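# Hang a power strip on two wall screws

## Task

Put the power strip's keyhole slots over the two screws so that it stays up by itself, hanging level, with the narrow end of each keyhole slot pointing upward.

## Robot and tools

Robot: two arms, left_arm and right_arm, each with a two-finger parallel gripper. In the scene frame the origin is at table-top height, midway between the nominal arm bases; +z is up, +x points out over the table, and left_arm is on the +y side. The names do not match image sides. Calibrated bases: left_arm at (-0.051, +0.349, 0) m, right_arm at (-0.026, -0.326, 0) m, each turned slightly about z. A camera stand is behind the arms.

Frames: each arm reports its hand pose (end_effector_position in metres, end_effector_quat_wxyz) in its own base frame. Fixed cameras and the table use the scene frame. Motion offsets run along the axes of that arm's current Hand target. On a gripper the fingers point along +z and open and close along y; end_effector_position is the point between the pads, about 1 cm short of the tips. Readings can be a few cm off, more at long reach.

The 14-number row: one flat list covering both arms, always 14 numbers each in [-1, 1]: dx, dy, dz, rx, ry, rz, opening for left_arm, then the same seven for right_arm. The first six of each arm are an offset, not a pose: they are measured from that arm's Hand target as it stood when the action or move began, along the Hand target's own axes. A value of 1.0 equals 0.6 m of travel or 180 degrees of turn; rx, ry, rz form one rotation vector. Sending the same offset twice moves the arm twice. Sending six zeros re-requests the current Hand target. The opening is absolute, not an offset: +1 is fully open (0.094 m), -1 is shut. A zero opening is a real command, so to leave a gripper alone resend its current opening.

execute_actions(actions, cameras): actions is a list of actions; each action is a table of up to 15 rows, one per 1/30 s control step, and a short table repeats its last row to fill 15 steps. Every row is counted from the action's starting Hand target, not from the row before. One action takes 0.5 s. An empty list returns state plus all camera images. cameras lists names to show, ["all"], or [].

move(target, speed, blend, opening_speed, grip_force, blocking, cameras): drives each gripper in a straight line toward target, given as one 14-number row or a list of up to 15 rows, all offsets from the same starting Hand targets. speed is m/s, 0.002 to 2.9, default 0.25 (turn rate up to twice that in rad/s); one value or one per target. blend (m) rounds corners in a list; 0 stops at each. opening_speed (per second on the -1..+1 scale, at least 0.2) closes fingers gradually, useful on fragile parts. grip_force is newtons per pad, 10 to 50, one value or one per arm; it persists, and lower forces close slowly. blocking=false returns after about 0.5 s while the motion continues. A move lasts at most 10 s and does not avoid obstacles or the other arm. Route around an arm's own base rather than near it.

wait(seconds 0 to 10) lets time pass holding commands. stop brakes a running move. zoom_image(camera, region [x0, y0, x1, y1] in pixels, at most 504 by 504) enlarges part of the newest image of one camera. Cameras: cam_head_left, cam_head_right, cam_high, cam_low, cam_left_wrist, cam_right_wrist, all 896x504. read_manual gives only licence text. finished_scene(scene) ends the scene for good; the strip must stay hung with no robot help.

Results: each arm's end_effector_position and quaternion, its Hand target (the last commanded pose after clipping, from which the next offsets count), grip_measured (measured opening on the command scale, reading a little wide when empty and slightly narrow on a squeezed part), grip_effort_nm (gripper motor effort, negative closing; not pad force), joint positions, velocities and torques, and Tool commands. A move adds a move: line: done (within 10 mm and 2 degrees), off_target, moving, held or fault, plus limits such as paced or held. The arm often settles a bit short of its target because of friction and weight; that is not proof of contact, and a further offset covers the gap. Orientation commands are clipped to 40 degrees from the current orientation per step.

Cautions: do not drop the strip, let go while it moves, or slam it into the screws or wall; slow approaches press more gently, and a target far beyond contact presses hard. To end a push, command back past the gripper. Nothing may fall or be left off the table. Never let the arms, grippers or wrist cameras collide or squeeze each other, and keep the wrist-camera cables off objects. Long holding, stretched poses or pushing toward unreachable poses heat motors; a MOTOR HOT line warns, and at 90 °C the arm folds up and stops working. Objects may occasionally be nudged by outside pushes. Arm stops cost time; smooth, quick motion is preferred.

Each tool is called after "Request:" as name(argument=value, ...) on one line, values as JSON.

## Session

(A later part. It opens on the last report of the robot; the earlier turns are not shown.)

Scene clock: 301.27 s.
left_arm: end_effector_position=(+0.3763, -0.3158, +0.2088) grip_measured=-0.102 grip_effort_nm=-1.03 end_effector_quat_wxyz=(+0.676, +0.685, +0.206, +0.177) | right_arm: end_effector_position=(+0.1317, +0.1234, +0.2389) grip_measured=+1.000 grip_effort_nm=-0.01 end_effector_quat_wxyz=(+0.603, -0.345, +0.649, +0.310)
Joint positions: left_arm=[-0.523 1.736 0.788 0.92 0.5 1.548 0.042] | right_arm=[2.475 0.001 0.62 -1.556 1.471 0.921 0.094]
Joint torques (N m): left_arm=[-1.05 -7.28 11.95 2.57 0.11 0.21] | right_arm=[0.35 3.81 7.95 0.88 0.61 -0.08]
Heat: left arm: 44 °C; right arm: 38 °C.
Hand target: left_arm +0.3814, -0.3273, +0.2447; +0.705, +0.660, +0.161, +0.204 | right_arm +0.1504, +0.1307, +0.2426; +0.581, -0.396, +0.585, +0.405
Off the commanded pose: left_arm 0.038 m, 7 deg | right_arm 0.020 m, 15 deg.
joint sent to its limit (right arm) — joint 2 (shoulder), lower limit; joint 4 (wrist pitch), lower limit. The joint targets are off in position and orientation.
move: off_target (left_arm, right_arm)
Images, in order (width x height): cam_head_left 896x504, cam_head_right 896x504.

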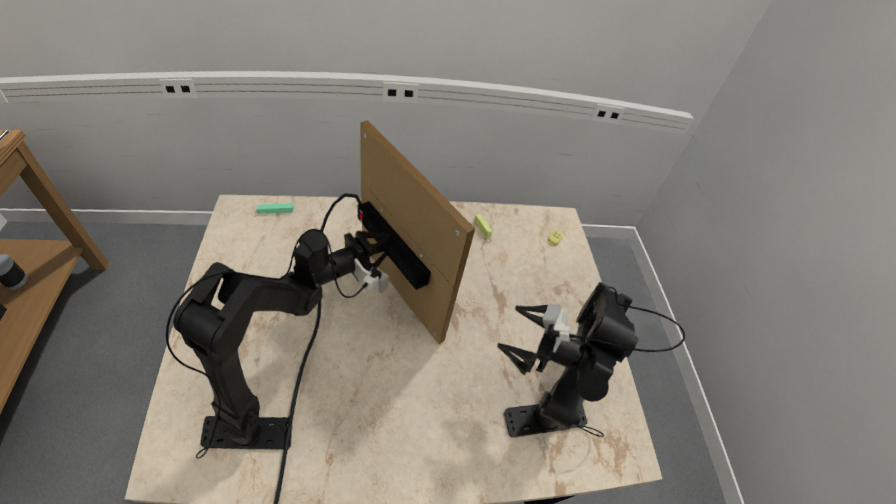

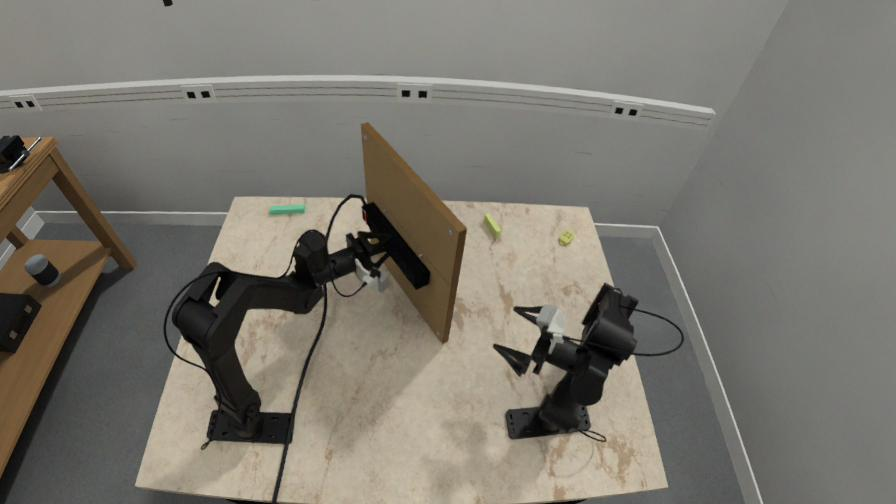

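Request:
move(target=[0,0.005,0.012,0,0,0,-1,0,0,0,0,0,0,1], speed=0.05)

Request:
move(target=[0,0.005,0.012,0,0,0,-1,0,0,0,0,0,0,1], speed=0.05)

Request:
move(target=[0,0.005,0.012,0,0,0,-1,0,0,0,0,0,0,1], speed=0.05, cameras=["cam_head_left","cam_head_right"])

Request:
zoom_image(camera="cam_head_right", region=[355, 190, 455, 290])

Request:
zoom_image(camera="cam_head_left", region=[355, 190, 455, 290])

Scene clock: 310.57 s.
left_arm: end_effector_position=(+0.3767, -0.3170, +0.2088) grip_measured=-0.102 grip_effort_nm=-1.03 end_effector_quat_wxyz=(+0.674, +0.686, +0.208, +0.177) | right_arm: end_effector_position=(+0.1317, +0.1234, +0.2389) grip_measured=+1.000 grip_effort_nm=-0.01 end_effector_quat_wxyz=(+0.603, -0.345, +0.649, +0.310)
Joint positions: left_arm=[-0.527 1.736 0.794 0.91 0.494 1.548 0.042] | right_arm=[2.475 0.001 0.62 -1.556 1.471 0.921 0.094]
Joint torques (N m): left_arm=[-1.65 -6.76 13.78 2.47 0.09 0.2] | right_arm=[0.44 3.79 7.95 0.88 0.56 -0.09]
Heat: left arm: 47 °C; right arm: 38 °C.
Hand target: left_arm +0.3846, -0.3335, +0.2482; +0.705, +0.660, +0.161, +0.204 | right_arm +0.1504, +0.1307, +0.2426; +0.581, -0.396, +0.585, +0.405
Off the commanded pose: left_arm 0.043 m, 8 deg | right_arm 0.020 m, 15 deg.
joint sent to its limit (right arm) — joint 2 (shoulder), lower limit; joint 4 (wrist pitch), lower limit. The joint targets are off in position and orientation.
move: off_target (left_arm, right_arm)

Scene clock: 311.27 s.
left_arm: end_effector_position=(+0.3770, -0.3173, +0.2087) grip_measured=-0.102 grip_effort_nm=-1.03 end_effector_quat_wxyz=(+0.674, +0.687, +0.208, +0.176) | right_arm: end_effector_position=(+0.1317, +0.1234, +0.2389) grip_measured=+1.000 grip_effort_nm=-0.01 end_effector_quat_wxyz=(+0.603, -0.345, +0.649, +0.310)
Joint positions: left_arm=[-0.527 1.736 0.796 0.905 0.494 1.549 0.042] | right_arm=[2.475 0.001 0.62 -1.556 1.471 0.921 0.094]
Joint torques (N m): left_arm=[-2.56 -6.32 15.65 2.35 -0.02 0.19] | right_arm=[0.38 3.79 7.88 0.89 0.58 -0.08]
Heat: left arm: 47 °C; right arm: 38 °C.
Hand target: left_arm +0.3880, -0.3395, +0.2517; +0.705, +0.660, +0.161, +0.204 | right_arm +0.1504, +0.1307, +0.2426; +0.581, -0.396, +0.585, +0.405
Off the commanded pose: left_arm 0.050 m, 8 deg | right_arm 0.020 m, 15 deg.
joint sent to its limit (right arm) — joint 2 (shoulder), lower limit; joint 4 (wrist pitch), lower limit. The joint targets are off in position and orientation.
move: off_target (left_arm, right_arm)

Scene clock: 311.97 s.
left_arm: end_effector_position=(+0.3768, -0.3178, +0.2086) grip_measured=-0.102 grip_effort_nm=-1.03 end_effector_quat_wxyz=(+0.673, +0.688, +0.207, +0.175) | right_arm: end_effector_position=(+0.1317, +0.1234, +0.2389) grip_measured=+1.000 grip_effort_nm=-0.01 end_effector_quat_wxyz=(+0.603, -0.345, +0.649, +0.310)
Joint positions: left_arm=[-0.527 1.736 0.799 0.899 0.497 1.551 0.042] | right_arm=[2.475 0.001 0.62 -1.556 1.471 0.921 0.094]
Joint torques (N m): left_arm=[-3.45 -5.93 17.43 2.24 -0.13 0.16] | right_arm=[0.36 3.69 7.8 0.88 0.6 -0.09]
Heat: left arm: 47 °C; right arm: 38 °C.
Hand target: left_arm +0.3913, -0.3457, +0.2552; +0.705, +0.660, +0.161, +0.204 | right_arm +0.1504, +0.1307, +0.2426; +0.581, -0.396, +0.585, +0.405
Off the commanded pose: left_arm 0.056 m, 8 deg | right_arm 0.020 m, 15 deg.
joint sent to its limit (right arm) — joint 2 (shoulder), lower limit; joint 4 (wrist pitch), lower limit. The joint targets are off in position and orientation.
move: off_target (left_arm, right_arm)
Images, in order (width x height): cam_head_left 896x504, cam_head_right 896x504.

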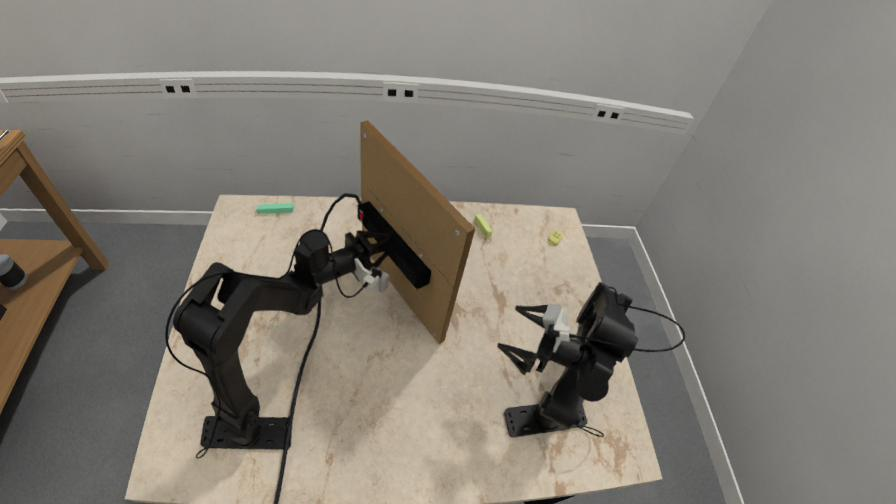

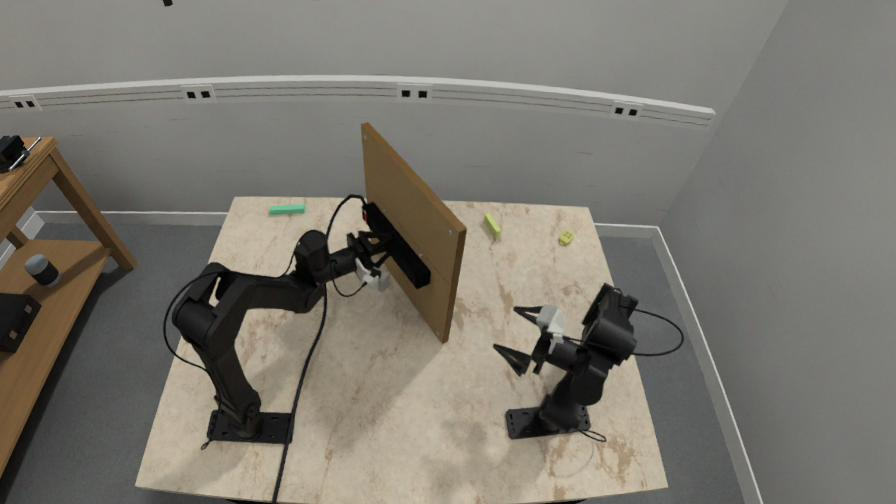

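Scaled by 5.040 from the camera's 896x504 image, which has a finer 1280x720 frame.

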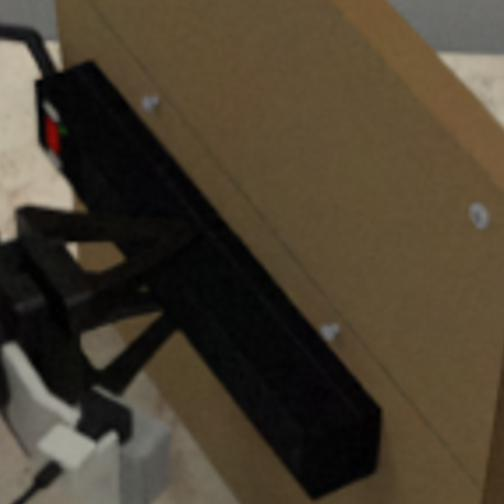

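Scaled by 5.040 from the camera's 896x504 image, which has a finer 1280x720 frame.

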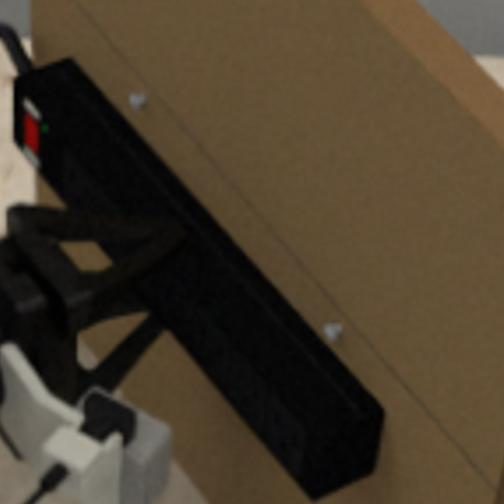

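Request:
move(target=[[-0.014,0.0,-0.065,0,0,0.01,-1,0,0,0,0,0,0,1],[-0.014,0.08,-0.058,0,0,0.01,-1,0,0,0,0,0,0,1],[-0.014,0.04,-0.055,0,0,0.01,-1,0,0,0,0,0,0,1]], speed=0.08, cameras=["cam_head_left","cam_head_right"])

Request:
zoom_image(camera="cam_head_right", region=[355, 190, 455, 290])

Scene clock: 329.33 s.
left_arm: end_effector_position=(+0.3681, -0.3142, +0.2511) grip_measured=-0.102 grip_effort_nm=-1.03 end_effector_quat_wxyz=(+0.674, +0.688, +0.194, +0.188) | right_arm: end_effector_position=(+0.1317, +0.1234, +0.2389) grip_measured=+1.000 grip_effort_nm=-0.01 end_effector_quat_wxyz=(+0.603, -0.345, +0.649, +0.310)
Joint positions: left_arm=[-0.531 1.604 0.841 0.739 0.493 1.578 0.042] | right_arm=[2.475 0.001 0.62 -1.556 1.471 0.921 0.094]
Joint torques (N m): left_arm=[-0.84 -6.67 8.49 2.95 0.13 0.24] | right_arm=[0.47 3.67 7.87 0.88 0.61 -0.11]
Heat: left arm: 49 °C; right arm: 38 °C.
Hand target: left_arm +0.3659, -0.3202, +0.2762; +0.702, +0.663, +0.151, +0.215 | right_arm +0.1504, +0.1307, +0.2426; +0.581, -0.396, +0.585, +0.405
Off the commanded pose: left_arm 0.026 m, 7 deg | right_arm 0.020 m, 15 deg.
joint sent to its limit (right arm) — joint 2 (shoulder), lower limit; joint 4 (wrist pitch), lower limit. The joint targets are off in position and orientation.
move: off_target (left_arm, right_arm)
Images, in order (width x height): cam_head_left 896x504, cam_head_right 896x504.

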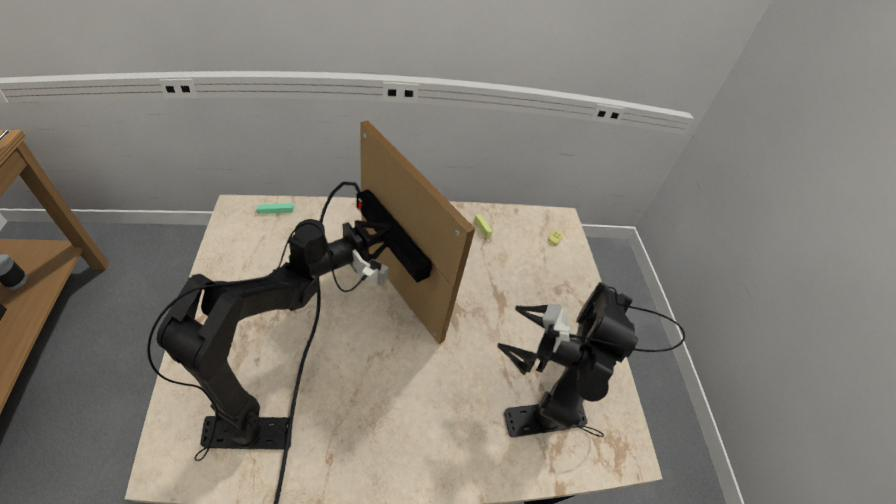

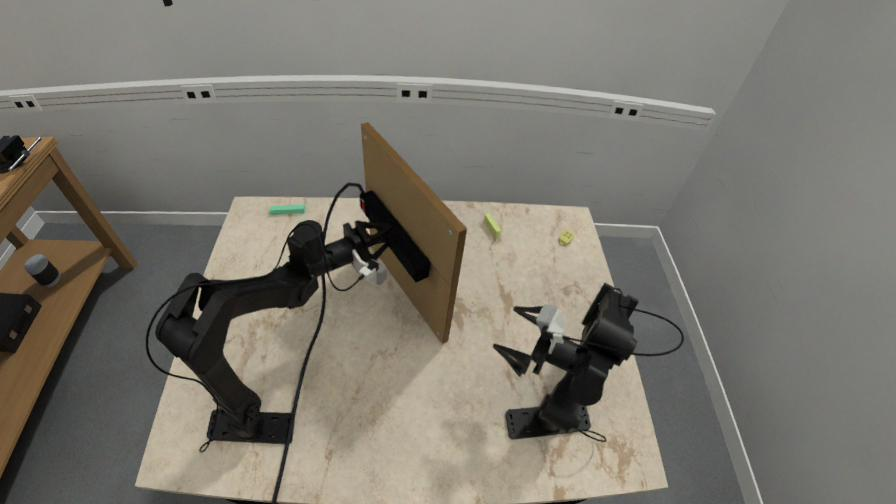

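Scaled by 5.040 from the camera's 896x504 image, which has a finer 1280x720 frame.

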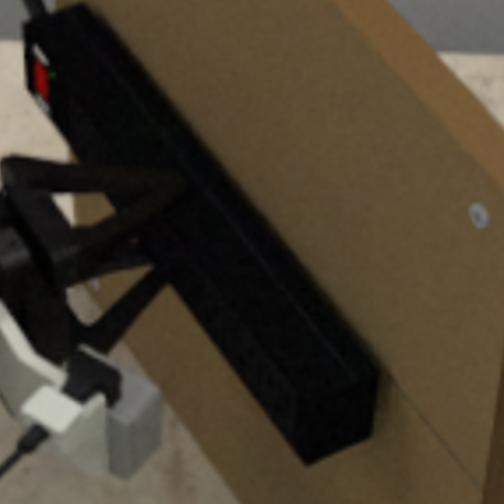

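Request:
move(target=[0.0,0.01,0.012,0,0,0,-1,0,0,0,0,0,0,1], speed=0.05)

Request:
move(target=[0.0,0.008,0.009,0,0,0,-1,0,0,0,0,0,0,1], speed=0.05)

Request:
move(target=[0.0,0.006,0.008,0,0,0,-1,0,0,0,0,0,0,1], speed=0.05)

Request:
move(target=[0.0,0.004,0.008,0,0,0,-1,0,0,0,0,0,0,1], speed=0.05, cameras=["cam_head_left","cam_head_right"])

Request:
zoom_image(camera="cam_head_right", region=[355, 190, 455, 290])

Scene clock: 334.43 s.
left_arm: end_effector_position=(+0.3691, -0.3143, +0.2504) grip_measured=-0.102 grip_effort_nm=-1.03 end_effector_quat_wxyz=(+0.673, +0.687, +0.197, +0.190) | right_arm: end_effector_position=(+0.1317, +0.1234, +0.2389) grip_measured=+1.000 grip_effort_nm=-0.01 end_effector_quat_wxyz=(+0.603, -0.345, +0.649, +0.310)
Joint positions: left_arm=[-0.534 1.606 0.841 0.74 0.482 1.578 0.042] | right_arm=[2.475 0.001 0.62 -1.556 1.471 0.921 0.094]
Joint torques (N m): left_arm=[-1.61 -6.38 11.25 2.71 0.12 0.24] | right_arm=[0.35 3.81 7.91 0.85 0.59 -0.08]
Heat: left arm: 52 °C; right arm: 38 °C.
Hand target: left_arm +0.3690, -0.3261, +0.2827; +0.702, +0.662, +0.151, +0.215 | right_arm +0.1504, +0.1307, +0.2426; +0.581, -0.396, +0.585, +0.405
Off the commanded pose: left_arm 0.034 m, 7 deg | right_arm 0.020 m, 15 deg.
joint sent to its limit (right arm) — joint 2 (shoulder), lower limit; joint 4 (wrist pitch), lower limit. The joint targets are off in position and orientation.
move: off_target (left_arm, right_arm)

Scene clock: 335.13 s.
left_arm: end_effector_position=(+0.3690, -0.3145, +0.2504) grip_measured=-0.102 grip_effort_nm=-1.03 end_effector_quat_wxyz=(+0.673, +0.687, +0.197, +0.190) | right_arm: end_effector_position=(+0.1317, +0.1234, +0.2389) grip_measured=+1.000 grip_effort_nm=-0.01 end_effector_quat_wxyz=(+0.603, -0.345, +0.649, +0.310)
Joint positions: left_arm=[-0.535 1.606 0.841 0.74 0.48 1.578 0.042] | right_arm=[2.475 0.001 0.62 -1.556 1.471 0.921 0.094]
Joint torques (N m): left_arm=[-2.25 -6.22 13.31 2.51 0.08 0.22] | right_arm=[0.36 3.75 7.75 0.9 0.54 -0.11]
Heat: left arm: 52 °C; right arm: 38 °C.
Hand target: left_arm +0.3711, -0.3307, +0.2879; +0.702, +0.662, +0.151, +0.215 | right_arm +0.1504, +0.1307, +0.2426; +0.581, -0.396, +0.585, +0.405
Off the commanded pose: left_arm 0.041 m, 7 deg | right_arm 0.020 m, 15 deg.
joint sent to its limit (right arm) — joint 2 (shoulder), lower limit; joint 4 (wrist pitch), lower limit. The joint targets are off in position and orientation.
move: off_target (left_arm, right_arm)

Scene clock: 335.83 s.
left_arm: end_effector_position=(+0.3694, -0.3148, +0.2502) grip_measured=-0.102 grip_effort_nm=-1.03 end_effector_quat_wxyz=(+0.671, +0.688, +0.198, +0.190) | right_arm: end_effector_position=(+0.1317, +0.1234, +0.2389) grip_measured=+1.000 grip_effort_nm=-0.01 end_effector_quat_wxyz=(+0.603, -0.345, +0.649, +0.310)
Joint positions: left_arm=[-0.536 1.606 0.845 0.731 0.479 1.58 0.042] | right_arm=[2.475 0.001 0.62 -1.556 1.471 0.921 0.094]
Joint torques (N m): left_arm=[-2.85 -6 14.71 2.43 0.02 0.2] | right_arm=[0.49 3.73 7.94 0.87 0.56 -0.1]
Heat: left arm: 52 °C; right arm: 38 °C.
Hand target: left_arm +0.3731, -0.3348, +0.2918; +0.702, +0.663, +0.151, +0.215 | right_arm +0.1504, +0.1307, +0.2426; +0.581, -0.396, +0.585, +0.405
Off the commanded pose: left_arm 0.046 m, 8 deg | right_arm 0.020 m, 15 deg.
joint sent to its limit (right arm) — joint 2 (shoulder), lower limit; joint 4 (wrist pitch), lower limit. The joint targets are off in position and orientation.
move: off_target (left_arm, right_arm)

Scene clock: 336.53 s.
left_arm: end_effector_position=(+0.3695, -0.3152, +0.2502) grip_measured=-0.102 grip_effort_nm=-1.03 end_effector_quat_wxyz=(+0.670, +0.690, +0.198, +0.189) | right_arm: end_effector_position=(+0.1317, +0.1234, +0.2389) grip_measured=+1.000 grip_effort_nm=-0.01 end_effector_quat_wxyz=(+0.603, -0.345, +0.649, +0.310)
Joint positions: left_arm=[-0.536 1.606 0.849 0.724 0.481 1.582 0.042] | right_arm=[2.475 0.001 0.62 -1.556 1.471 0.921 0.094]
Joint torques (N m): left_arm=[-3.48 -5.59 15.86 2.4 -0.06 0.19] | right_arm=[0.43 3.7 7.94 0.83 0.56 -0.11]
Heat: left arm: 51 °C; right arm: 38 °C.
Hand target: left_arm +0.3753, -0.3388, +0.2947; +0.702, +0.662, +0.151, +0.215 | right_arm +0.1504, +0.1307, +0.2426; +0.581, -0.396, +0.585, +0.405
Off the commanded pose: left_arm 0.051 m, 8 deg | right_arm 0.020 m, 15 deg.
joint sent to its limit (right arm) — joint 2 (shoulder), lower limit; joint 4 (wrist pitch), lower limit. The joint targets are off in position and orientation.
move: off_target (left_arm, right_arm)
Images, in order (width x height): cam_head_left 896x504, cam_head_right 896x504.

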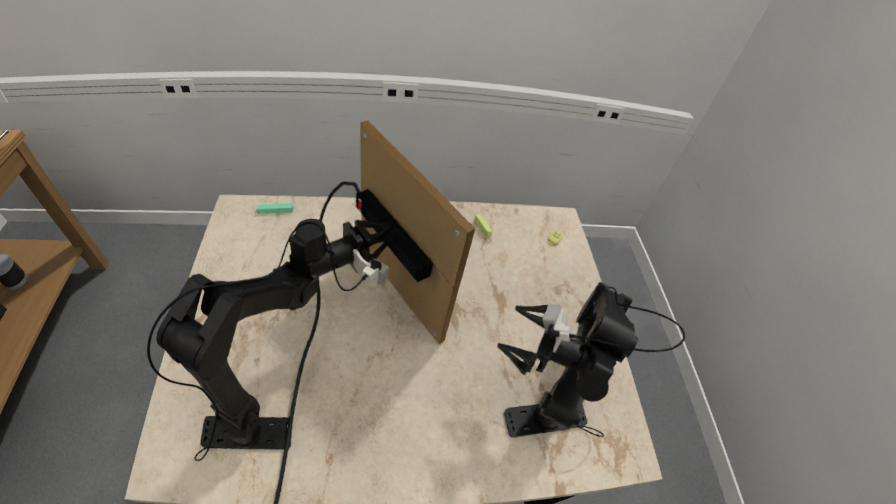

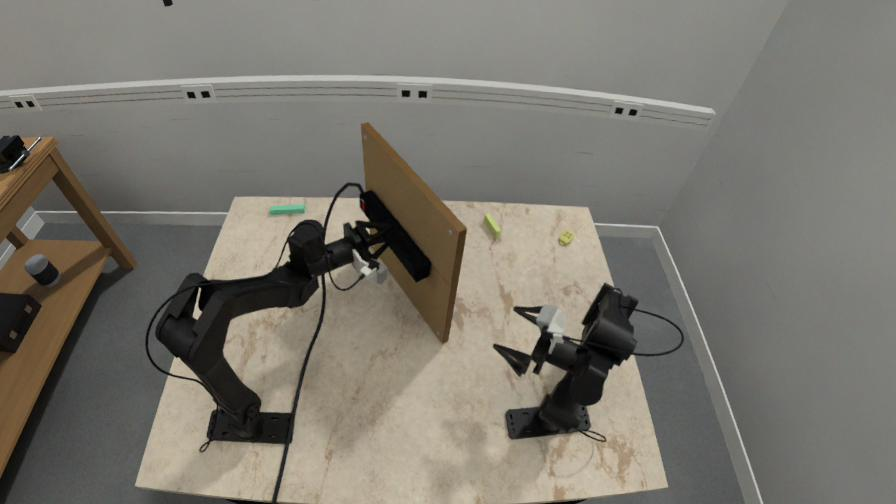

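Scaled by 5.040 from the camera's 896x504 image, which has a finer 1280x720 frame.

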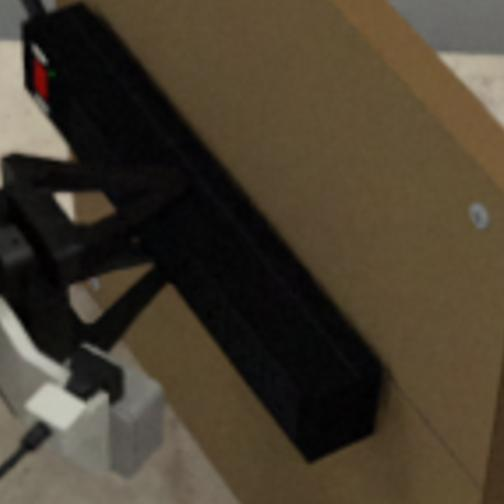

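Request:
move(target=[[-0.006,0.0,-0.05,0,0,0,-1,0,0,0,0,0,0,1],[-0.04,0.04,-0.045,0,0,0,-1,0,0,0,0,0,0,1],[-0.028,-0.01,-0.045,0,0,0,-1,0,0,0,0,0,0,1]], speed=0.08)

Scene clock: 345.57 s.
left_arm: end_effector_position=(+0.3482, -0.3238, +0.2599) grip_measured=-0.102 grip_effort_nm=-1.03 end_effector_quat_wxyz=(+0.675, +0.689, +0.187, +0.188) | right_arm: end_effector_position=(+0.1317, +0.1234, +0.2389) grip_measured=+1.000 grip_effort_nm=-0.01 end_effector_quat_wxyz=(+0.603, -0.345, +0.649, +0.310)
Joint positions: left_arm=[-0.586 1.546 0.819 0.707 0.449 1.586 0.042] | right_arm=[2.475 0.001 0.62 -1.556 1.471 0.921 0.094]
Joint torques (N m): left_arm=[0.44 -6.9 8.18 2.87 0.15 0.21] | right_arm=[0.35 3.7 7.91 0.87 0.57 -0.11]
Heat: left arm: 52 °C; right arm: 38 °C.
Hand target: left_arm +0.3480, -0.3241, +0.2853; +0.702, +0.663, +0.151, +0.215 | right_arm +0.1504, +0.1307, +0.2426; +0.581, -0.396, +0.585, +0.405
Off the commanded pose: left_arm 0.026 m, 7 deg | right_arm 0.020 m, 15 deg.
joint sent to its limit (right arm) — joint 2 (shoulder), lower limit; joint 4 (wrist pitch), lower limit. The joint targets are off in position and orientation.
move: off_target (left_arm, right_arm)

Request:
move(target=[0.0,0.012,0.014,0,0,0,-1,0,0,0,0,0,0,1], speed=0.05)

Request:
move(target=[0.008,0.006,0.007,0,0,0,-1,0,0,0,0,0,0,1], speed=0.05)

Request:
move(target=[0.01,0.003,0.004,0,0,0,-1,0,0,0,0,0,0,1], speed=0.03)

Request:
move(target=[0.01,0.0,0.003,0,0,0,-1,0,0,0,0,0,0,1], speed=0.03)

Request:
move(target=[0.008,0.0,0.002,0,0,0,-1,0,0,0,0,0,0,1], speed=0.03)

Scene clock: 350.40 s.
left_arm: end_effector_position=(+0.3487, -0.3240, +0.2583) grip_measured=-0.102 grip_effort_nm=-1.03 end_effector_quat_wxyz=(+0.674, +0.690, +0.188, +0.187) | right_arm: end_effector_position=(+0.1317, +0.1234, +0.2389) grip_measured=+1.000 grip_effort_nm=-0.01 end_effector_quat_wxyz=(+0.603, -0.345, +0.649, +0.310)
Joint positions: left_arm=[-0.586 1.549 0.819 0.707 0.448 1.586 0.042] | right_arm=[2.475 0.001 0.62 -1.556 1.471 0.921 0.094]
Joint torques (N m): left_arm=[-0.69 -6.58 11.58 2.59 0.05 0.2] | right_arm=[0.42 3.71 7.98 0.85 0.58 -0.12]
Heat: left arm: 52 °C; right arm: 38 °C.
Hand target: left_arm +0.3514, -0.3311, +0.2931; +0.702, +0.662, +0.151, +0.215 | right_arm +0.1504, +0.1307, +0.2426; +0.581, -0.396, +0.585, +0.405
Off the commanded pose: left_arm 0.036 m, 7 deg | right_arm 0.020 m, 15 deg.
joint sent to its limit (right arm) — joint 2 (shoulder), lower limit; joint 4 (wrist pitch), lower limit. The joint targets are off in position and orientation.
move: off_target (left_arm, right_arm)

Scene clock: 351.17 s.
left_arm: end_effector_position=(+0.3514, -0.3249, +0.2583) grip_measured=-0.102 grip_effort_nm=-1.03 end_effector_quat_wxyz=(+0.671, +0.692, +0.192, +0.187) | right_arm: end_effector_position=(+0.1317, +0.1234, +0.2389) grip_measured=+1.000 grip_effort_nm=-0.01 end_effector_quat_wxyz=(+0.603, -0.345, +0.649, +0.310)
Joint positions: left_arm=[-0.586 1.554 0.833 0.687 0.443 1.586 0.042] | right_arm=[2.475 0.001 0.62 -1.556 1.471 0.921 0.094]
Joint torques (N m): left_arm=[0.02 -6.26 12.82 2.61 0.17 0.2] | right_arm=[0.46 3.79 7.83 0.88 0.61 -0.11]
Heat: left arm: 52 °C; right arm: 38 °C.
Hand target: left_arm +0.3572, -0.3323, +0.2973; +0.702, +0.663, +0.151, +0.215 | right_arm +0.1504, +0.1307, +0.2426; +0.581, -0.396, +0.585, +0.405
Off the commanded pose: left_arm 0.040 m, 7 deg | right_arm 0.020 m, 15 deg.
joint sent to its limit (right arm) — joint 2 (shoulder), lower limit; joint 4 (wrist pitch), lower limit. The joint targets are off in position and orientation.
move: off_target (left_arm, right_arm)

Scene clock: 352.00 s.
left_arm: end_effector_position=(+0.3521, -0.3255, +0.2588) grip_measured=-0.102 grip_effort_nm=-1.03 end_effector_quat_wxyz=(+0.670, +0.695, +0.189, +0.180) | right_arm: end_effector_position=(+0.1317, +0.1234, +0.2389) grip_measured=+1.000 grip_effort_nm=-0.01 end_effector_quat_wxyz=(+0.603, -0.345, +0.649, +0.310)
Joint positions: left_arm=[-0.579 1.558 0.848 0.669 0.464 1.586 0.042] | right_arm=[2.475 0.001 0.62 -1.556 1.471 0.921 0.094]
Joint torques (N m): left_arm=[0.69 -5.76 13.46 2.69 0.08 0.19] | right_arm=[0.31 3.73 8.14 0.88 0.57 -0.08]
Heat: left arm: 52 °C; right arm: 38 °C.
Hand target: left_arm +0.3635, -0.3312, +0.2997; +0.701, +0.663, +0.151, +0.215 | right_arm +0.1504, +0.1307, +0.2426; +0.581, -0.396, +0.585, +0.405
Off the commanded pose: left_arm 0.043 m, 8 deg | right_arm 0.020 m, 15 deg.
joint sent to its limit (right arm) — joint 2 (shoulder), lower limit; joint 4 (wrist pitch), lower limit. The joint targets are off in position and orientation.
move: off_target (left_arm, right_arm)

Scene clock: 352.93 s.
left_arm: end_effector_position=(+0.3532, -0.3251, +0.2589) grip_measured=-0.102 grip_effort_nm=-1.03 end_effector_quat_wxyz=(+0.672, +0.697, +0.182, +0.172) | right_arm: end_effector_position=(+0.1317, +0.1234, +0.2389) grip_measured=+1.000 grip_effort_nm=-0.01 end_effector_quat_wxyz=(+0.603, -0.345, +0.649, +0.310)
Joint positions: left_arm=[-0.565 1.566 0.858 0.665 0.5 1.586 0.042] | right_arm=[2.475 0.001 0.62 -1.556 1.471 0.921 0.094]
Joint torques (N m): left_arm=[0.69 -5.5 13.87 2.69 -0.11 0.17] | right_arm=[0.38 3.77 7.99 0.88 0.6 -0.09]
Heat: left arm: 52 °C; right arm: 38 °C.
Hand target: left_arm +0.3695, -0.3298, +0.3003; +0.702, +0.663, +0.151, +0.215 | right_arm +0.1504, +0.1307, +0.2426; +0.581, -0.396, +0.585, +0.405
Off the commanded pose: left_arm 0.045 m, 8 deg | right_arm 0.020 m, 15 deg.
joint sent to its limit (right arm) — joint 2 (shoulder), lower limit; joint 4 (wrist pitch), lower limit. The joint targets are off in position and orientation.
move: off_target (left_arm, right_arm)

Scene clock: 353.77 s.
left_arm: end_effector_position=(+0.3546, -0.3240, +0.2591) grip_measured=-0.102 grip_effort_nm=-1.03 end_effector_quat_wxyz=(+0.673, +0.698, +0.178, +0.167) | right_arm: end_effector_position=(+0.1317, +0.1234, +0.2389) grip_measured=+1.000 grip_effort_nm=-0.01 end_effector_quat_wxyz=(+0.603, -0.345, +0.649, +0.310)
Joint positions: left_arm=[-0.554 1.572 0.866 0.661 0.524 1.586 0.042] | right_arm=[2.475 0.001 0.62 -1.556 1.471 0.921 0.094]
Joint torques (N m): left_arm=[0.68 -5.23 14.27 2.7 -0.24 0.14] | right_arm=[0.42 3.84 7.91 0.91 0.59 -0.06]
Heat: left arm: 52 °C; right arm: 38 °C.
Hand target: left_arm +0.3742, -0.3285, +0.3008; +0.702, +0.662, +0.151, +0.215 | right_arm +0.1504, +0.1307, +0.2426; +0.581, -0.396, +0.585, +0.405
Off the commanded pose: left_arm 0.046 m, 8 deg | right_arm 0.020 m, 15 deg.
joint sent to its limit (right arm) — joint 2 (shoulder), lower limit; joint 4 (wrist pitch), lower limit. The joint targets are off in position and orientation.
move: off_target (left_arm, right_arm)

Request:
move(target=[0.01,0.0,0.002,0,0,0,-1,0,0,0,0,0,0,1], speed=0.03)

Request:
move(target=[0.0,0.022,0.003,0,0,0,-1,0,0,0,0,0,0,1], speed=0.05)

Request:
move(target=[0.0,0.015,0.003,0,0,0,-1,0,0,0,0,0,0,1], speed=0.05)

Request:
move(target=[0.004,0.015,0.003,0,0,0,-1,0,0,0,0,0,0,1], speed=0.05)

Scene clock: 358.33 s.
left_arm: end_effector_position=(+0.3552, -0.3235, +0.2592) grip_measured=-0.102 grip_effort_nm=-1.03 end_effector_quat_wxyz=(+0.675, +0.700, +0.171, +0.158) | right_arm: end_effector_position=(+0.1317, +0.1234, +0.2389) grip_measured=+1.000 grip_effort_nm=-0.01 end_effector_quat_wxyz=(+0.603, -0.345, +0.649, +0.310)
Joint positions: left_arm=[-0.54 1.581 0.877 0.657 0.561 1.585 0.042] | right_arm=[2.475 0.001 0.62 -1.556 1.471 0.921 0.094]
Joint torques (N m): left_arm=[0.79 -5.18 14.5 2.71 -0.47 0.13] | right_arm=[0.38 3.77 7.87 0.91 0.6 -0.08]
Heat: left arm: 52 °C; right arm: 38 °C.
Hand target: left_arm +0.3800, -0.3265, +0.3013; +0.702, +0.662, +0.151, +0.215 | right_arm +0.1504, +0.1307, +0.2426; +0.581, -0.396, +0.585, +0.405
Off the commanded pose: left_arm 0.049 m, 9 deg | right_arm 0.020 m, 15 deg.
joint sent to its limit (right arm) — joint 2 (shoulder), lower limit; joint 4 (wrist pitch), lower limit. The joint targets are off in position and orientation.
move: off_target (left_arm, right_arm)

Scene clock: 359.30 s.
left_arm: end_effector_position=(+0.3540, -0.3260, +0.2607) grip_measured=-0.102 grip_effort_nm=-1.03 end_effector_quat_wxyz=(+0.670, +0.708, +0.172, +0.145) | right_arm: end_effector_position=(+0.1317, +0.1234, +0.2389) grip_measured=+1.000 grip_effort_nm=-0.01 end_effector_quat_wxyz=(+0.603, -0.345, +0.649, +0.310)
Joint positions: left_arm=[-0.54 1.576 0.903 0.6 0.579 1.585 0.042] | right_arm=[2.475 0.001 0.62 -1.556 1.471 0.921 0.094]
Joint torques (N m): left_arm=[0.46 -6.99 14.82 2.74 -0.66 0.11] | right_arm=[0.35 3.71 7.86 0.88 0.57 -0.13]
Heat: left arm: 52 °C; right arm: 38 °C.
Hand target: left_arm +0.3795, -0.3277, +0.3147; +0.702, +0.662, +0.151, +0.215 | right_arm +0.1504, +0.1307, +0.2426; +0.581, -0.396, +0.585, +0.405
Off the commanded pose: left_arm 0.060 m, 11 deg | right_arm 0.020 m, 15 deg.
joint sent to its limit (right arm) — joint 2 (shoulder), lower limit; joint 4 (wrist pitch), lower limit. The joint targets are off in position and orientation.
move: off_target (left_arm, right_arm)

Scene clock: 360.27 s.
left_arm: end_effector_position=(+0.3552, -0.3255, +0.2631) grip_measured=-0.102 grip_effort_nm=-1.03 end_effector_quat_wxyz=(+0.663, +0.713, +0.182, +0.139) | right_arm: end_effector_position=(+0.1317, +0.1234, +0.2389) grip_measured=+1.000 grip_effort_nm=-0.01 end_effector_quat_wxyz=(+0.603, -0.345, +0.649, +0.310)
Joint positions: left_arm=[-0.54 1.565 0.927 0.539 0.572 1.58 0.042] | right_arm=[2.475 0.001 0.62 -1.556 1.471 0.921 0.094]
Joint torques (N m): left_arm=[0.12 -7.27 14.83 2.96 -0.61 0.16] | right_arm=[0.4 3.74 7.87 0.86 0.59 -0.12]
Heat: left arm: 52 °C; right arm: 38 °C.
Hand target: left_arm +0.3794, -0.3290, +0.3237; +0.702, +0.663, +0.151, +0.215 | right_arm +0.1504, +0.1307, +0.2426; +0.581, -0.396, +0.585, +0.405
Off the commanded pose: left_arm 0.066 m, 12 deg | right_arm 0.020 m, 15 deg.
joint sent to its limit (right arm) — joint 2 (shoulder), lower limit; joint 4 (wrist pitch), lower limit. The joint targets are off in position and orientation.
move: off_target (left_arm, right_arm)

Scene clock: 361.23 s.
left_arm: end_effector_position=(+0.3561, -0.3255, +0.2659) grip_measured=-0.102 grip_effort_nm=-1.03 end_effector_quat_wxyz=(+0.656, +0.718, +0.192, +0.131) | right_arm: end_effector_position=(+0.1317, +0.1234, +0.2389) grip_measured=+1.000 grip_effort_nm=-0.01 end_effector_quat_wxyz=(+0.603, -0.345, +0.649, +0.310)
Joint positions: left_arm=[-0.54 1.556 0.956 0.475 0.569 1.573 0.042] | right_arm=[2.475 0.001 0.62 -1.556 1.471 0.921 0.094]
Joint torques (N m): left_arm=[0.4 -7.53 14.98 3.17 -0.56 0.23] | right_arm=[0.55 3.78 7.91 0.84 0.58 -0.08]
Heat: left arm: 52 °C; right arm: 38 °C.
Hand target: left_arm +0.3815, -0.3291, +0.3330; +0.702, +0.663, +0.151, +0.215 | right_arm +0.1504, +0.1307, +0.2426; +0.581, -0.396, +0.585, +0.405
Off the commanded pose: left_arm 0.072 m, 14 deg | right_arm 0.020 m, 15 deg.
joint sent to its limit (right arm) — joint 2 (shoulder), lower limit; joint 4 (wrist pitch), lower limit. The joint targets are off in position and orientation.
move: off_target (left_arm, right_arm)

Request:
move(target=[[-0.01,-0.0,-0.045,0,0,0,-1,0,0,0,0,0,0,1],[-0.053,-0.02,-0.041,0,0,0,-1,0,0,0,0,0,0,1],[-0.041,-0.068,-0.041,0,0,0,-1,0,0,0,0,0,0,1]], speed=0.08)

Request:
move(target=[0.0,0.012,0.014,0,0,0,-1,0,0,0,0,0,0,1], speed=0.05)

Request:
move(target=[0.004,0.006,0.006,0,0,0,-1,0,0,0,0,0,0,1], speed=0.05)

Scene clock: 370.80 s.
left_arm: end_effector_position=(+0.3495, -0.3228, +0.2655) grip_measured=-0.102 grip_effort_nm=-1.03 end_effector_quat_wxyz=(+0.678, +0.689, +0.181, +0.183) | right_arm: end_effector_position=(+0.1317, +0.1234, +0.2389) grip_measured=+1.000 grip_effort_nm=-0.01 end_effector_quat_wxyz=(+0.603, -0.345, +0.649, +0.310)
Joint positions: left_arm=[-0.573 1.544 0.837 0.692 0.477 1.585 0.042] | right_arm=[2.475 0.001 0.62 -1.556 1.471 0.921 0.094]
Joint torques (N m): left_arm=[0.65 -6.65 8.17 2.86 0.04 0.19] | right_arm=[0.29 3.77 7.98 0.86 0.59 -0.1]
Heat: left arm: 56 °C; right arm: 39 °C.
Hand target: left_arm +0.3522, -0.3214, +0.2887; +0.702, +0.663, +0.151, +0.215 | right_arm +0.1504, +0.1307, +0.2426; +0.581, -0.396, +0.585, +0.405
Off the commanded pose: left_arm 0.023 m, 6 deg | right_arm 0.020 m, 15 deg.
joint sent to its limit (right arm) — joint 2 (shoulder), lower limit; joint 4 (wrist pitch), lower limit. The joint targets are off in position and orientation.
move: off_target (left_arm, right_arm)

Scene clock: 371.50 s.
left_arm: end_effector_position=(+0.3501, -0.3232, +0.2637) grip_measured=-0.102 grip_effort_nm=-1.03 end_effector_quat_wxyz=(+0.677, +0.690, +0.182, +0.183) | right_arm: end_effector_position=(+0.1317, +0.1234, +0.2389) grip_measured=+1.000 grip_effort_nm=-0.01 end_effector_quat_wxyz=(+0.603, -0.345, +0.649, +0.310)
Joint positions: left_arm=[-0.573 1.548 0.837 0.692 0.477 1.585 0.042] | right_arm=[2.475 0.001 0.62 -1.556 1.471 0.921 0.094]
Joint torques (N m): left_arm=[-0.53 -6.37 11.55 2.58 -0.09 0.19] | right_arm=[0.36 3.78 7.83 0.86 0.58 -0.09]
Heat: left arm: 56 °C; right arm: 39 °C.
Hand target: left_arm +0.3557, -0.3284, +0.2965; +0.702, +0.663, +0.151, +0.215 | right_arm +0.1504, +0.1307, +0.2426; +0.581, -0.396, +0.585, +0.405
Off the commanded pose: left_arm 0.034 m, 7 deg | right_arm 0.020 m, 15 deg.
joint sent to its limit (right arm) — joint 2 (shoulder), lower limit; joint 4 (wrist pitch), lower limit. The joint targets are off in position and orientation.
move: off_target (left_arm, right_arm)

Scene clock: 372.30 s.
left_arm: end_effector_position=(+0.3500, -0.3250, +0.2636) grip_measured=-0.102 grip_effort_nm=-1.03 end_effector_quat_wxyz=(+0.676, +0.692, +0.180, +0.177) | right_arm: end_effector_position=(+0.1317, +0.1234, +0.2389) grip_measured=+1.000 grip_effort_nm=-0.01 end_effector_quat_wxyz=(+0.603, -0.345, +0.649, +0.310)
Joint positions: left_arm=[-0.573 1.552 0.848 0.678 0.487 1.585 0.042] | right_arm=[2.475 0.001 0.62 -1.556 1.471 0.921 0.094]
Joint torques (N m): left_arm=[-0.35 -6.31 12.56 2.55 -0.17 0.17] | right_arm=[0.43 3.69 7.94 0.91 0.6 -0.09]
Heat: left arm: 56 °C; right arm: 39 °C.
Hand target: left_arm +0.3592, -0.3302, +0.3004; +0.702, +0.663, +0.151, +0.215 | right_arm +0.1504, +0.1307, +0.2426; +0.581, -0.396, +0.585, +0.405
Off the commanded pose: left_arm 0.038 m, 7 deg | right_arm 0.020 m, 15 deg.
joint sent to its limit (right arm) — joint 2 (shoulder), lower limit; joint 4 (wrist pitch), lower limit. The joint targets are off in position and orientation.
move: off_target (left_arm, right_arm)

Request:
move(target=[[-0.002,-0.0,-0.03,0,0,0,-1,0,0,0,0,0,0,1],[0.012,-0.085,-0.03,0,0,0,-1,0,0,0,0,0,0,1],[0.012,-0.085,0.01,0,0,0,-1,0,0,0,0,0,0,1],[0.012,-0.08,0.025,0,0,0,-1,0,0,0,0,0,0,1]], speed=0.08, cameras=["cam_head_left","cam_head_right"])

Request:
zoom_image(camera="cam_head_right", region=[355, 190, 455, 290])

Request:
zoom_image(camera="cam_head_left", region=[355, 190, 455, 290])

Scene clock: 380.67 s.
left_arm: end_effector_position=(+0.3662, -0.3238, +0.2151) grip_measured=-0.102 grip_effort_nm=-1.03 end_effector_quat_wxyz=(+0.674, +0.693, +0.182, +0.176) | right_arm: end_effector_position=(+0.1317, +0.1234, +0.2389) grip_measured=+1.000 grip_effort_nm=-0.01 end_effector_quat_wxyz=(+0.603, -0.345, +0.649, +0.310)
Joint positions: left_arm=[-0.544 1.71 0.795 0.883 0.514 1.585 0.042] | right_arm=[2.475 0.001 0.62 -1.556 1.471 0.921 0.094]
Joint torques (N m): left_arm=[-2.84 -6.54 13.94 2.47 -0.4 0.15] | right_arm=[0.38 3.82 7.99 0.86 0.6 -0.1]
Heat: left arm: 56 °C; right arm: 39 °C.
Hand target: left_arm +0.3778, -0.3410, +0.2545; +0.702, +0.663, +0.151, +0.215 | right_arm +0.1504, +0.1307, +0.2426; +0.581, -0.396, +0.585, +0.405
Off the commanded pose: left_arm 0.044 m, 7 deg | right_arm 0.020 m, 15 deg.
joint sent to its limit (right arm) — joint 2 (shoulder), lower limit; joint 4 (wrist pitch), lower limit. The joint targets are off in position and orientation.
move: off_target (left_arm, right_arm)
Images, in order (width x height): cam_head_left 896x504, cam_head_right 896x504.

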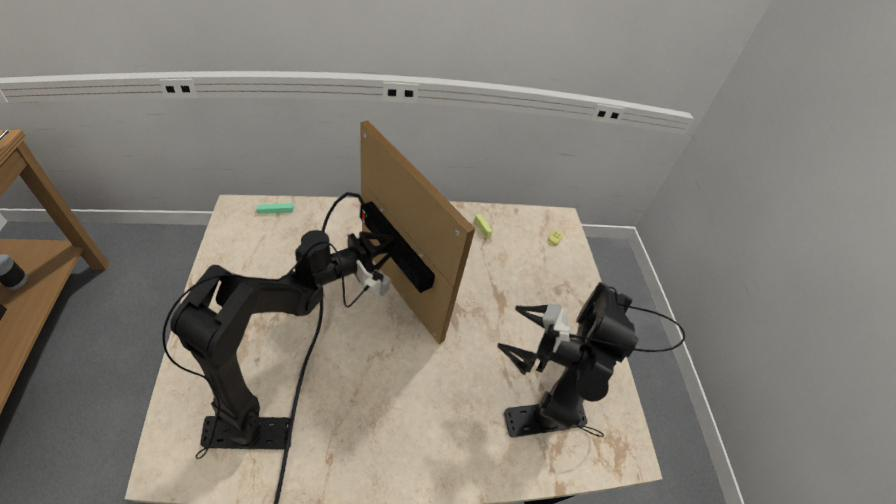

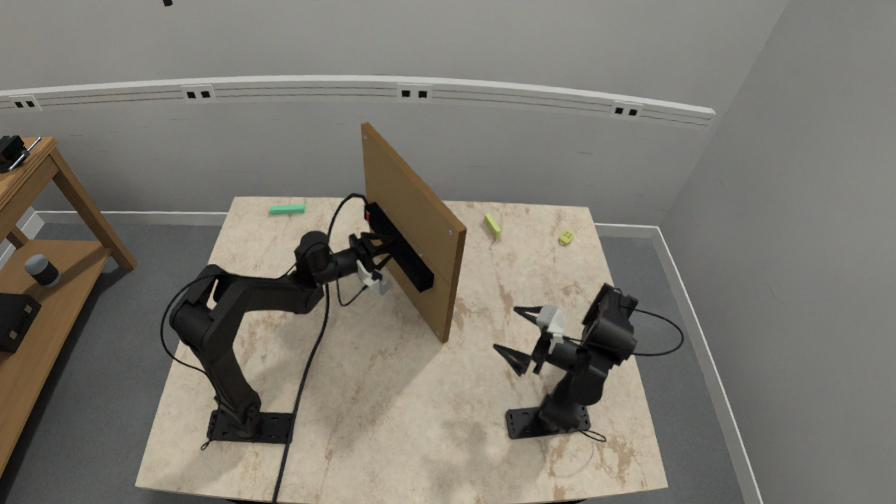

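Scaled by 5.040 from the camera's 896x504 image, which has a finer 1280x720 frame.

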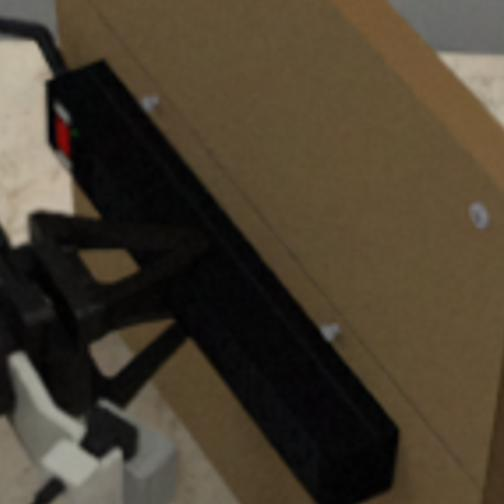

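Scaled by 5.040 from the camera's 896x504 image, which has a finer 1280x720 frame.

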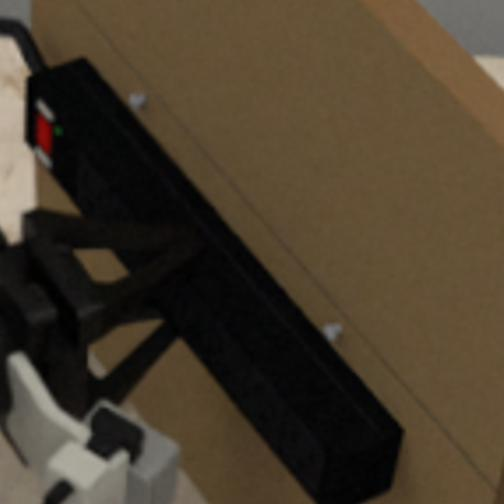

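Request:
move(target=[[0,0,-0.06,0,0,0,-1,0,0,0,0,0,0,1],[-0.019,0.1,-0.05,0,0,0.012,-1,0,0,0,0,0,0,1],[-0.007,0.056,-0.046,0,0,0.012,-1,0,0,0,0,0,0,1]], speed=0.08)

Request:
move(target=[0.0,0.012,0.014,0,0,0,-1,0,0,0,0,0,0,1], speed=0.05)

Request:
move(target=[0.0,0.006,0.008,0,0,0,-1,0,0,0,0,0,0,1], speed=0.05)

Request:
move(target=[0.0,0.005,0.008,0,0,0,-1,0,0,0,0,0,0,1], speed=0.05)

Scene clock: 394.90 s.
left_arm: end_effector_position=(+0.3543, -0.3191, +0.2594) grip_measured=-0.102 grip_effort_nm=-1.03 end_effector_quat_wxyz=(+0.673, +0.692, +0.171, +0.196) | right_arm: end_effector_position=(+0.1317, +0.1234, +0.2389) grip_measured=+1.000 grip_effort_nm=-0.01 end_effector_quat_wxyz=(+0.603, -0.345, +0.649, +0.310)
Joint positions: left_arm=[-0.557 1.561 0.83 0.713 0.489 1.621 0.042] | right_arm=[2.475 0.001 0.62 -1.556 1.471 0.921 0.094]
Joint torques (N m): left_arm=[0.69 -6.89 8.7 2.81 0.07 0.2] | right_arm=[0.47 3.7 7.82 0.87 0.61 -0.11]
Heat: left arm: 56 °C; right arm: 39 °C.
Hand target: left_arm +0.3570, -0.3182, +0.2855; +0.697, +0.665, +0.138, +0.228 | right_arm +0.1504, +0.1307, +0.2426; +0.581, -0.396, +0.585, +0.405
Off the commanded pose: left_arm 0.026 m, 7 deg | right_arm 0.020 m, 15 deg.
joint sent to its limit (right arm) — joint 2 (shoulder), lower limit; joint 4 (wrist pitch), lower limit. The joint targets are off in position and orientation.
move: off_target (left_arm, right_arm)

Scene clock: 395.60 s.
left_arm: end_effector_position=(+0.3545, -0.3193, +0.2583) grip_measured=-0.102 grip_effort_nm=-1.03 end_effector_quat_wxyz=(+0.673, +0.693, +0.171, +0.195) | right_arm: end_effector_position=(+0.1317, +0.1234, +0.2389) grip_measured=+1.000 grip_effort_nm=-0.01 end_effector_quat_wxyz=(+0.603, -0.345, +0.649, +0.310)
Joint positions: left_arm=[-0.557 1.563 0.83 0.713 0.489 1.621 0.042] | right_arm=[2.475 0.001 0.62 -1.556 1.471 0.921 0.094]
Joint torques (N m): left_arm=[-0.57 -6.6 11.99 2.53 -0.06 0.19] | right_arm=[0.43 3.84 7.9 0.88 0.58 -0.09]
Heat: left arm: 56 °C; right arm: 39 °C.
Hand target: left_arm +0.3602, -0.3254, +0.2932; +0.697, +0.665, +0.138, +0.228 | right_arm +0.1504, +0.1307, +0.2426; +0.581, -0.396, +0.585, +0.405
Off the commanded pose: left_arm 0.036 m, 7 deg | right_arm 0.020 m, 15 deg.
joint sent to its limit (right arm) — joint 2 (shoulder), lower limit; joint 4 (wrist pitch), lower limit. The joint targets are off in position and orientation.
move: off_target (left_arm, right_arm)

Scene clock: 396.40 s.
left_arm: end_effector_position=(+0.3537, -0.3223, +0.2580) grip_measured=-0.102 grip_effort_nm=-1.03 end_effector_quat_wxyz=(+0.670, +0.697, +0.171, +0.189) | right_arm: end_effector_position=(+0.1317, +0.1234, +0.2389) grip_measured=+1.000 grip_effort_nm=-0.01 end_effector_quat_wxyz=(+0.603, -0.345, +0.649, +0.310)
Joint positions: left_arm=[-0.561 1.565 0.843 0.688 0.495 1.621 0.042] | right_arm=[2.475 0.001 0.62 -1.556 1.471 0.921 0.094]
Joint torques (N m): left_arm=[-0.84 -6.5 12.7 2.62 -0.18 0.19] | right_arm=[0.55 3.73 7.86 0.9 0.55 -0.11]
Heat: left arm: 56 °C; right arm: 39 °C.
Hand target: left_arm +0.3621, -0.3295, +0.2972; +0.697, +0.665, +0.138, +0.228 | right_arm +0.1504, +0.1307, +0.2426; +0.581, -0.396, +0.585, +0.405
Off the commanded pose: left_arm 0.041 m, 8 deg | right_arm 0.020 m, 15 deg.
joint sent to its limit (right arm) — joint 2 (shoulder), lower limit; joint 4 (wrist pitch), lower limit. The joint targets are off in position and orientation.
move: off_target (left_arm, right_arm)

Scene clock: 397.20 s.
left_arm: end_effector_position=(+0.3546, -0.3233, +0.2579) grip_measured=-0.102 grip_effort_nm=-1.03 end_effector_quat_wxyz=(+0.668, +0.700, +0.173, +0.185) | right_arm: end_effector_position=(+0.1317, +0.1234, +0.2389) grip_measured=+1.000 grip_effort_nm=-0.01 end_effector_quat_wxyz=(+0.603, -0.345, +0.649, +0.310)
Joint positions: left_arm=[-0.561 1.566 0.856 0.664 0.497 1.621 0.042] | right_arm=[2.475 0.001 0.62 -1.556 1.471 0.921 0.094]
Joint torques (N m): left_arm=[-1.52 -6.22 13.34 2.71 -0.27 0.18] | right_arm=[0.43 3.84 7.94 0.9 0.59 -0.11]
Heat: left arm: 56 °C; right arm: 39 °C.
Hand target: left_arm +0.3641, -0.3336, +0.3006; +0.697, +0.665, +0.138, +0.228 | right_arm +0.1504, +0.1307, +0.2426; +0.581, -0.396, +0.585, +0.405
Off the commanded pose: left_arm 0.045 m, 8 deg | right_arm 0.020 m, 15 deg.
joint sent to its limit (right arm) — joint 2 (shoulder), lower limit; joint 4 (wrist pitch), lower limit. The joint targets are off in position and orientation.
move: off_target (left_arm, right_arm)

Request:
move(target=[0.015,0.003,0.002,0,0,0,-1,0,0,0,0,0,0,1], speed=0.03)

Request:
move(target=[0.01,0.003,0.002,0,0,0,-1,0,0,0,0,0,0,1], speed=0.03)

Request:
move(target=[0.01,0.003,0.002,0,0,0,-1,0,0,0,0,0,0,1], speed=0.03)

Request:
move(target=[0.008,0.003,0.002,0,0,0,-1,0,0,0,0,0,0,1], speed=0.03)

Scene clock: 401.10 s.
left_arm: end_effector_position=(+0.3549, -0.3241, +0.2579) grip_measured=-0.102 grip_effort_nm=-1.03 end_effector_quat_wxyz=(+0.667, +0.705, +0.168, +0.176) | right_arm: end_effector_position=(+0.1317, +0.1234, +0.2389) grip_measured=+1.000 grip_effort_nm=-0.01 end_effector_quat_wxyz=(+0.603, -0.345, +0.649, +0.310)
Joint positions: left_arm=[-0.552 1.571 0.872 0.642 0.527 1.623 0.042] | right_arm=[2.475 0.001 0.62 -1.556 1.471 0.921 0.094]
Joint torques (N m): left_arm=[-0.18 -5.94 13.87 2.79 -0.33 0.14] | right_arm=[0.47 3.71 7.8 0.86 0.56 -0.09]
Heat: left arm: 56 °C; right arm: 39 °C.
Hand target: left_arm +0.3721, -0.3302, +0.3033; +0.697, +0.665, +0.138, +0.228 | right_arm +0.1504, +0.1307, +0.2426; +0.581, -0.396, +0.585, +0.405
Off the commanded pose: left_arm 0.049 m, 9 deg | right_arm 0.020 m, 15 deg.
joint sent to its limit (right arm) — joint 2 (shoulder), lower limit; joint 4 (wrist pitch), lower limit. The joint targets are off in position and orientation.
move: off_target (left_arm, right_arm)

Scene clock: 401.90 s.
left_arm: end_effector_position=(+0.3572, -0.3230, +0.2591) grip_measured=-0.102 grip_effort_nm=-1.03 end_effector_quat_wxyz=(+0.666, +0.707, +0.167, +0.170) | right_arm: end_effector_position=(+0.1317, +0.1234, +0.2389) grip_measured=+1.000 grip_effort_nm=-0.01 end_effector_quat_wxyz=(+0.603, -0.345, +0.649, +0.310)
Joint positions: left_arm=[-0.541 1.575 0.887 0.624 0.547 1.622 0.042] | right_arm=[2.475 0.001 0.62 -1.556 1.471 0.921 0.094]
Joint torques (N m): left_arm=[0.13 -5.76 14.22 2.84 -0.39 0.15] | right_arm=[0.44 3.81 7.99 0.86 0.6 -0.14]
Heat: left arm: 56 °C; right arm: 39 °C.
Hand target: left_arm +0.3777, -0.3282, +0.3059; +0.697, +0.665, +0.138, +0.228 | right_arm +0.1504, +0.1307, +0.2426; +0.581, -0.396, +0.585, +0.405
Off the commanded pose: left_arm 0.051 m, 9 deg | right_arm 0.020 m, 15 deg.
joint sent to its limit (right arm) — joint 2 (shoulder), lower limit; joint 4 (wrist pitch), lower limit. The joint targets are off in position and orientation.
move: off_target (left_arm, right_arm)

Scene clock: 402.67 s.
left_arm: end_effector_position=(+0.3631, -0.3206, +0.2600) grip_measured=-0.102 grip_effort_nm=-1.03 end_effector_quat_wxyz=(+0.665, +0.707, +0.171, +0.169) | right_arm: end_effector_position=(+0.1317, +0.1234, +0.2389) grip_measured=+1.000 grip_effort_nm=-0.01 end_effector_quat_wxyz=(+0.603, -0.345, +0.649, +0.310)
Joint positions: left_arm=[-0.527 1.585 0.907 0.609 0.557 1.619 0.042] | right_arm=[2.475 0.001 0.62 -1.556 1.471 0.921 0.094]
Joint torques (N m): left_arm=[0.05 -5.97 14.28 2.89 -0.35 0.16] | right_arm=[0.34 3.64 7.99 0.91 0.57 -0.09]
Heat: left arm: 56 °C; right arm: 39 °C.
Hand target: left_arm +0.3831, -0.3262, +0.3084; +0.697, +0.665, +0.138, +0.228 | right_arm +0.1504, +0.1307, +0.2426; +0.581, -0.396, +0.585, +0.405
Off the commanded pose: left_arm 0.053 m, 10 deg | right_arm 0.020 m, 15 deg.
joint sent to its limit (right arm) — joint 2 (shoulder), lower limit; joint 4 (wrist pitch), lower limit. The joint targets are off in position and orientation.
move: off_target (left_arm, right_arm)

Scene clock: 403.47 s.
left_arm: end_effector_position=(+0.3644, -0.3202, +0.2599) grip_measured=-0.102 grip_effort_nm=-1.03 end_effector_quat_wxyz=(+0.663, +0.710, +0.170, +0.163) | right_arm: end_effector_position=(+0.1317, +0.1234, +0.2389) grip_measured=+1.000 grip_effort_nm=-0.01 end_effector_quat_wxyz=(+0.603, -0.345, +0.649, +0.310)
Joint positions: left_arm=[-0.52 1.589 0.919 0.591 0.573 1.62 0.042] | right_arm=[2.475 0.001 0.62 -1.556 1.471 0.921 0.094]
Joint torques (N m): left_arm=[0.4 -5.98 14.58 2.96 -0.42 0.14] | right_arm=[0.4 3.6 7.84 0.88 0.59 -0.11]
Heat: left arm: 56 °C; right arm: 39 °C.
Hand target: left_arm +0.3877, -0.3247, +0.3108; +0.697, +0.665, +0.138, +0.228 | right_arm +0.1504, +0.1307, +0.2426; +0.581, -0.396, +0.585, +0.405
Off the commanded pose: left_arm 0.056 m, 10 deg | right_arm 0.020 m, 15 deg.
joint sent to its limit (right arm) — joint 2 (shoulder), lower limit; joint 4 (wrist pitch), lower limit. The joint targets are off in position and orientation.
move: off_target (left_arm, right_arm)


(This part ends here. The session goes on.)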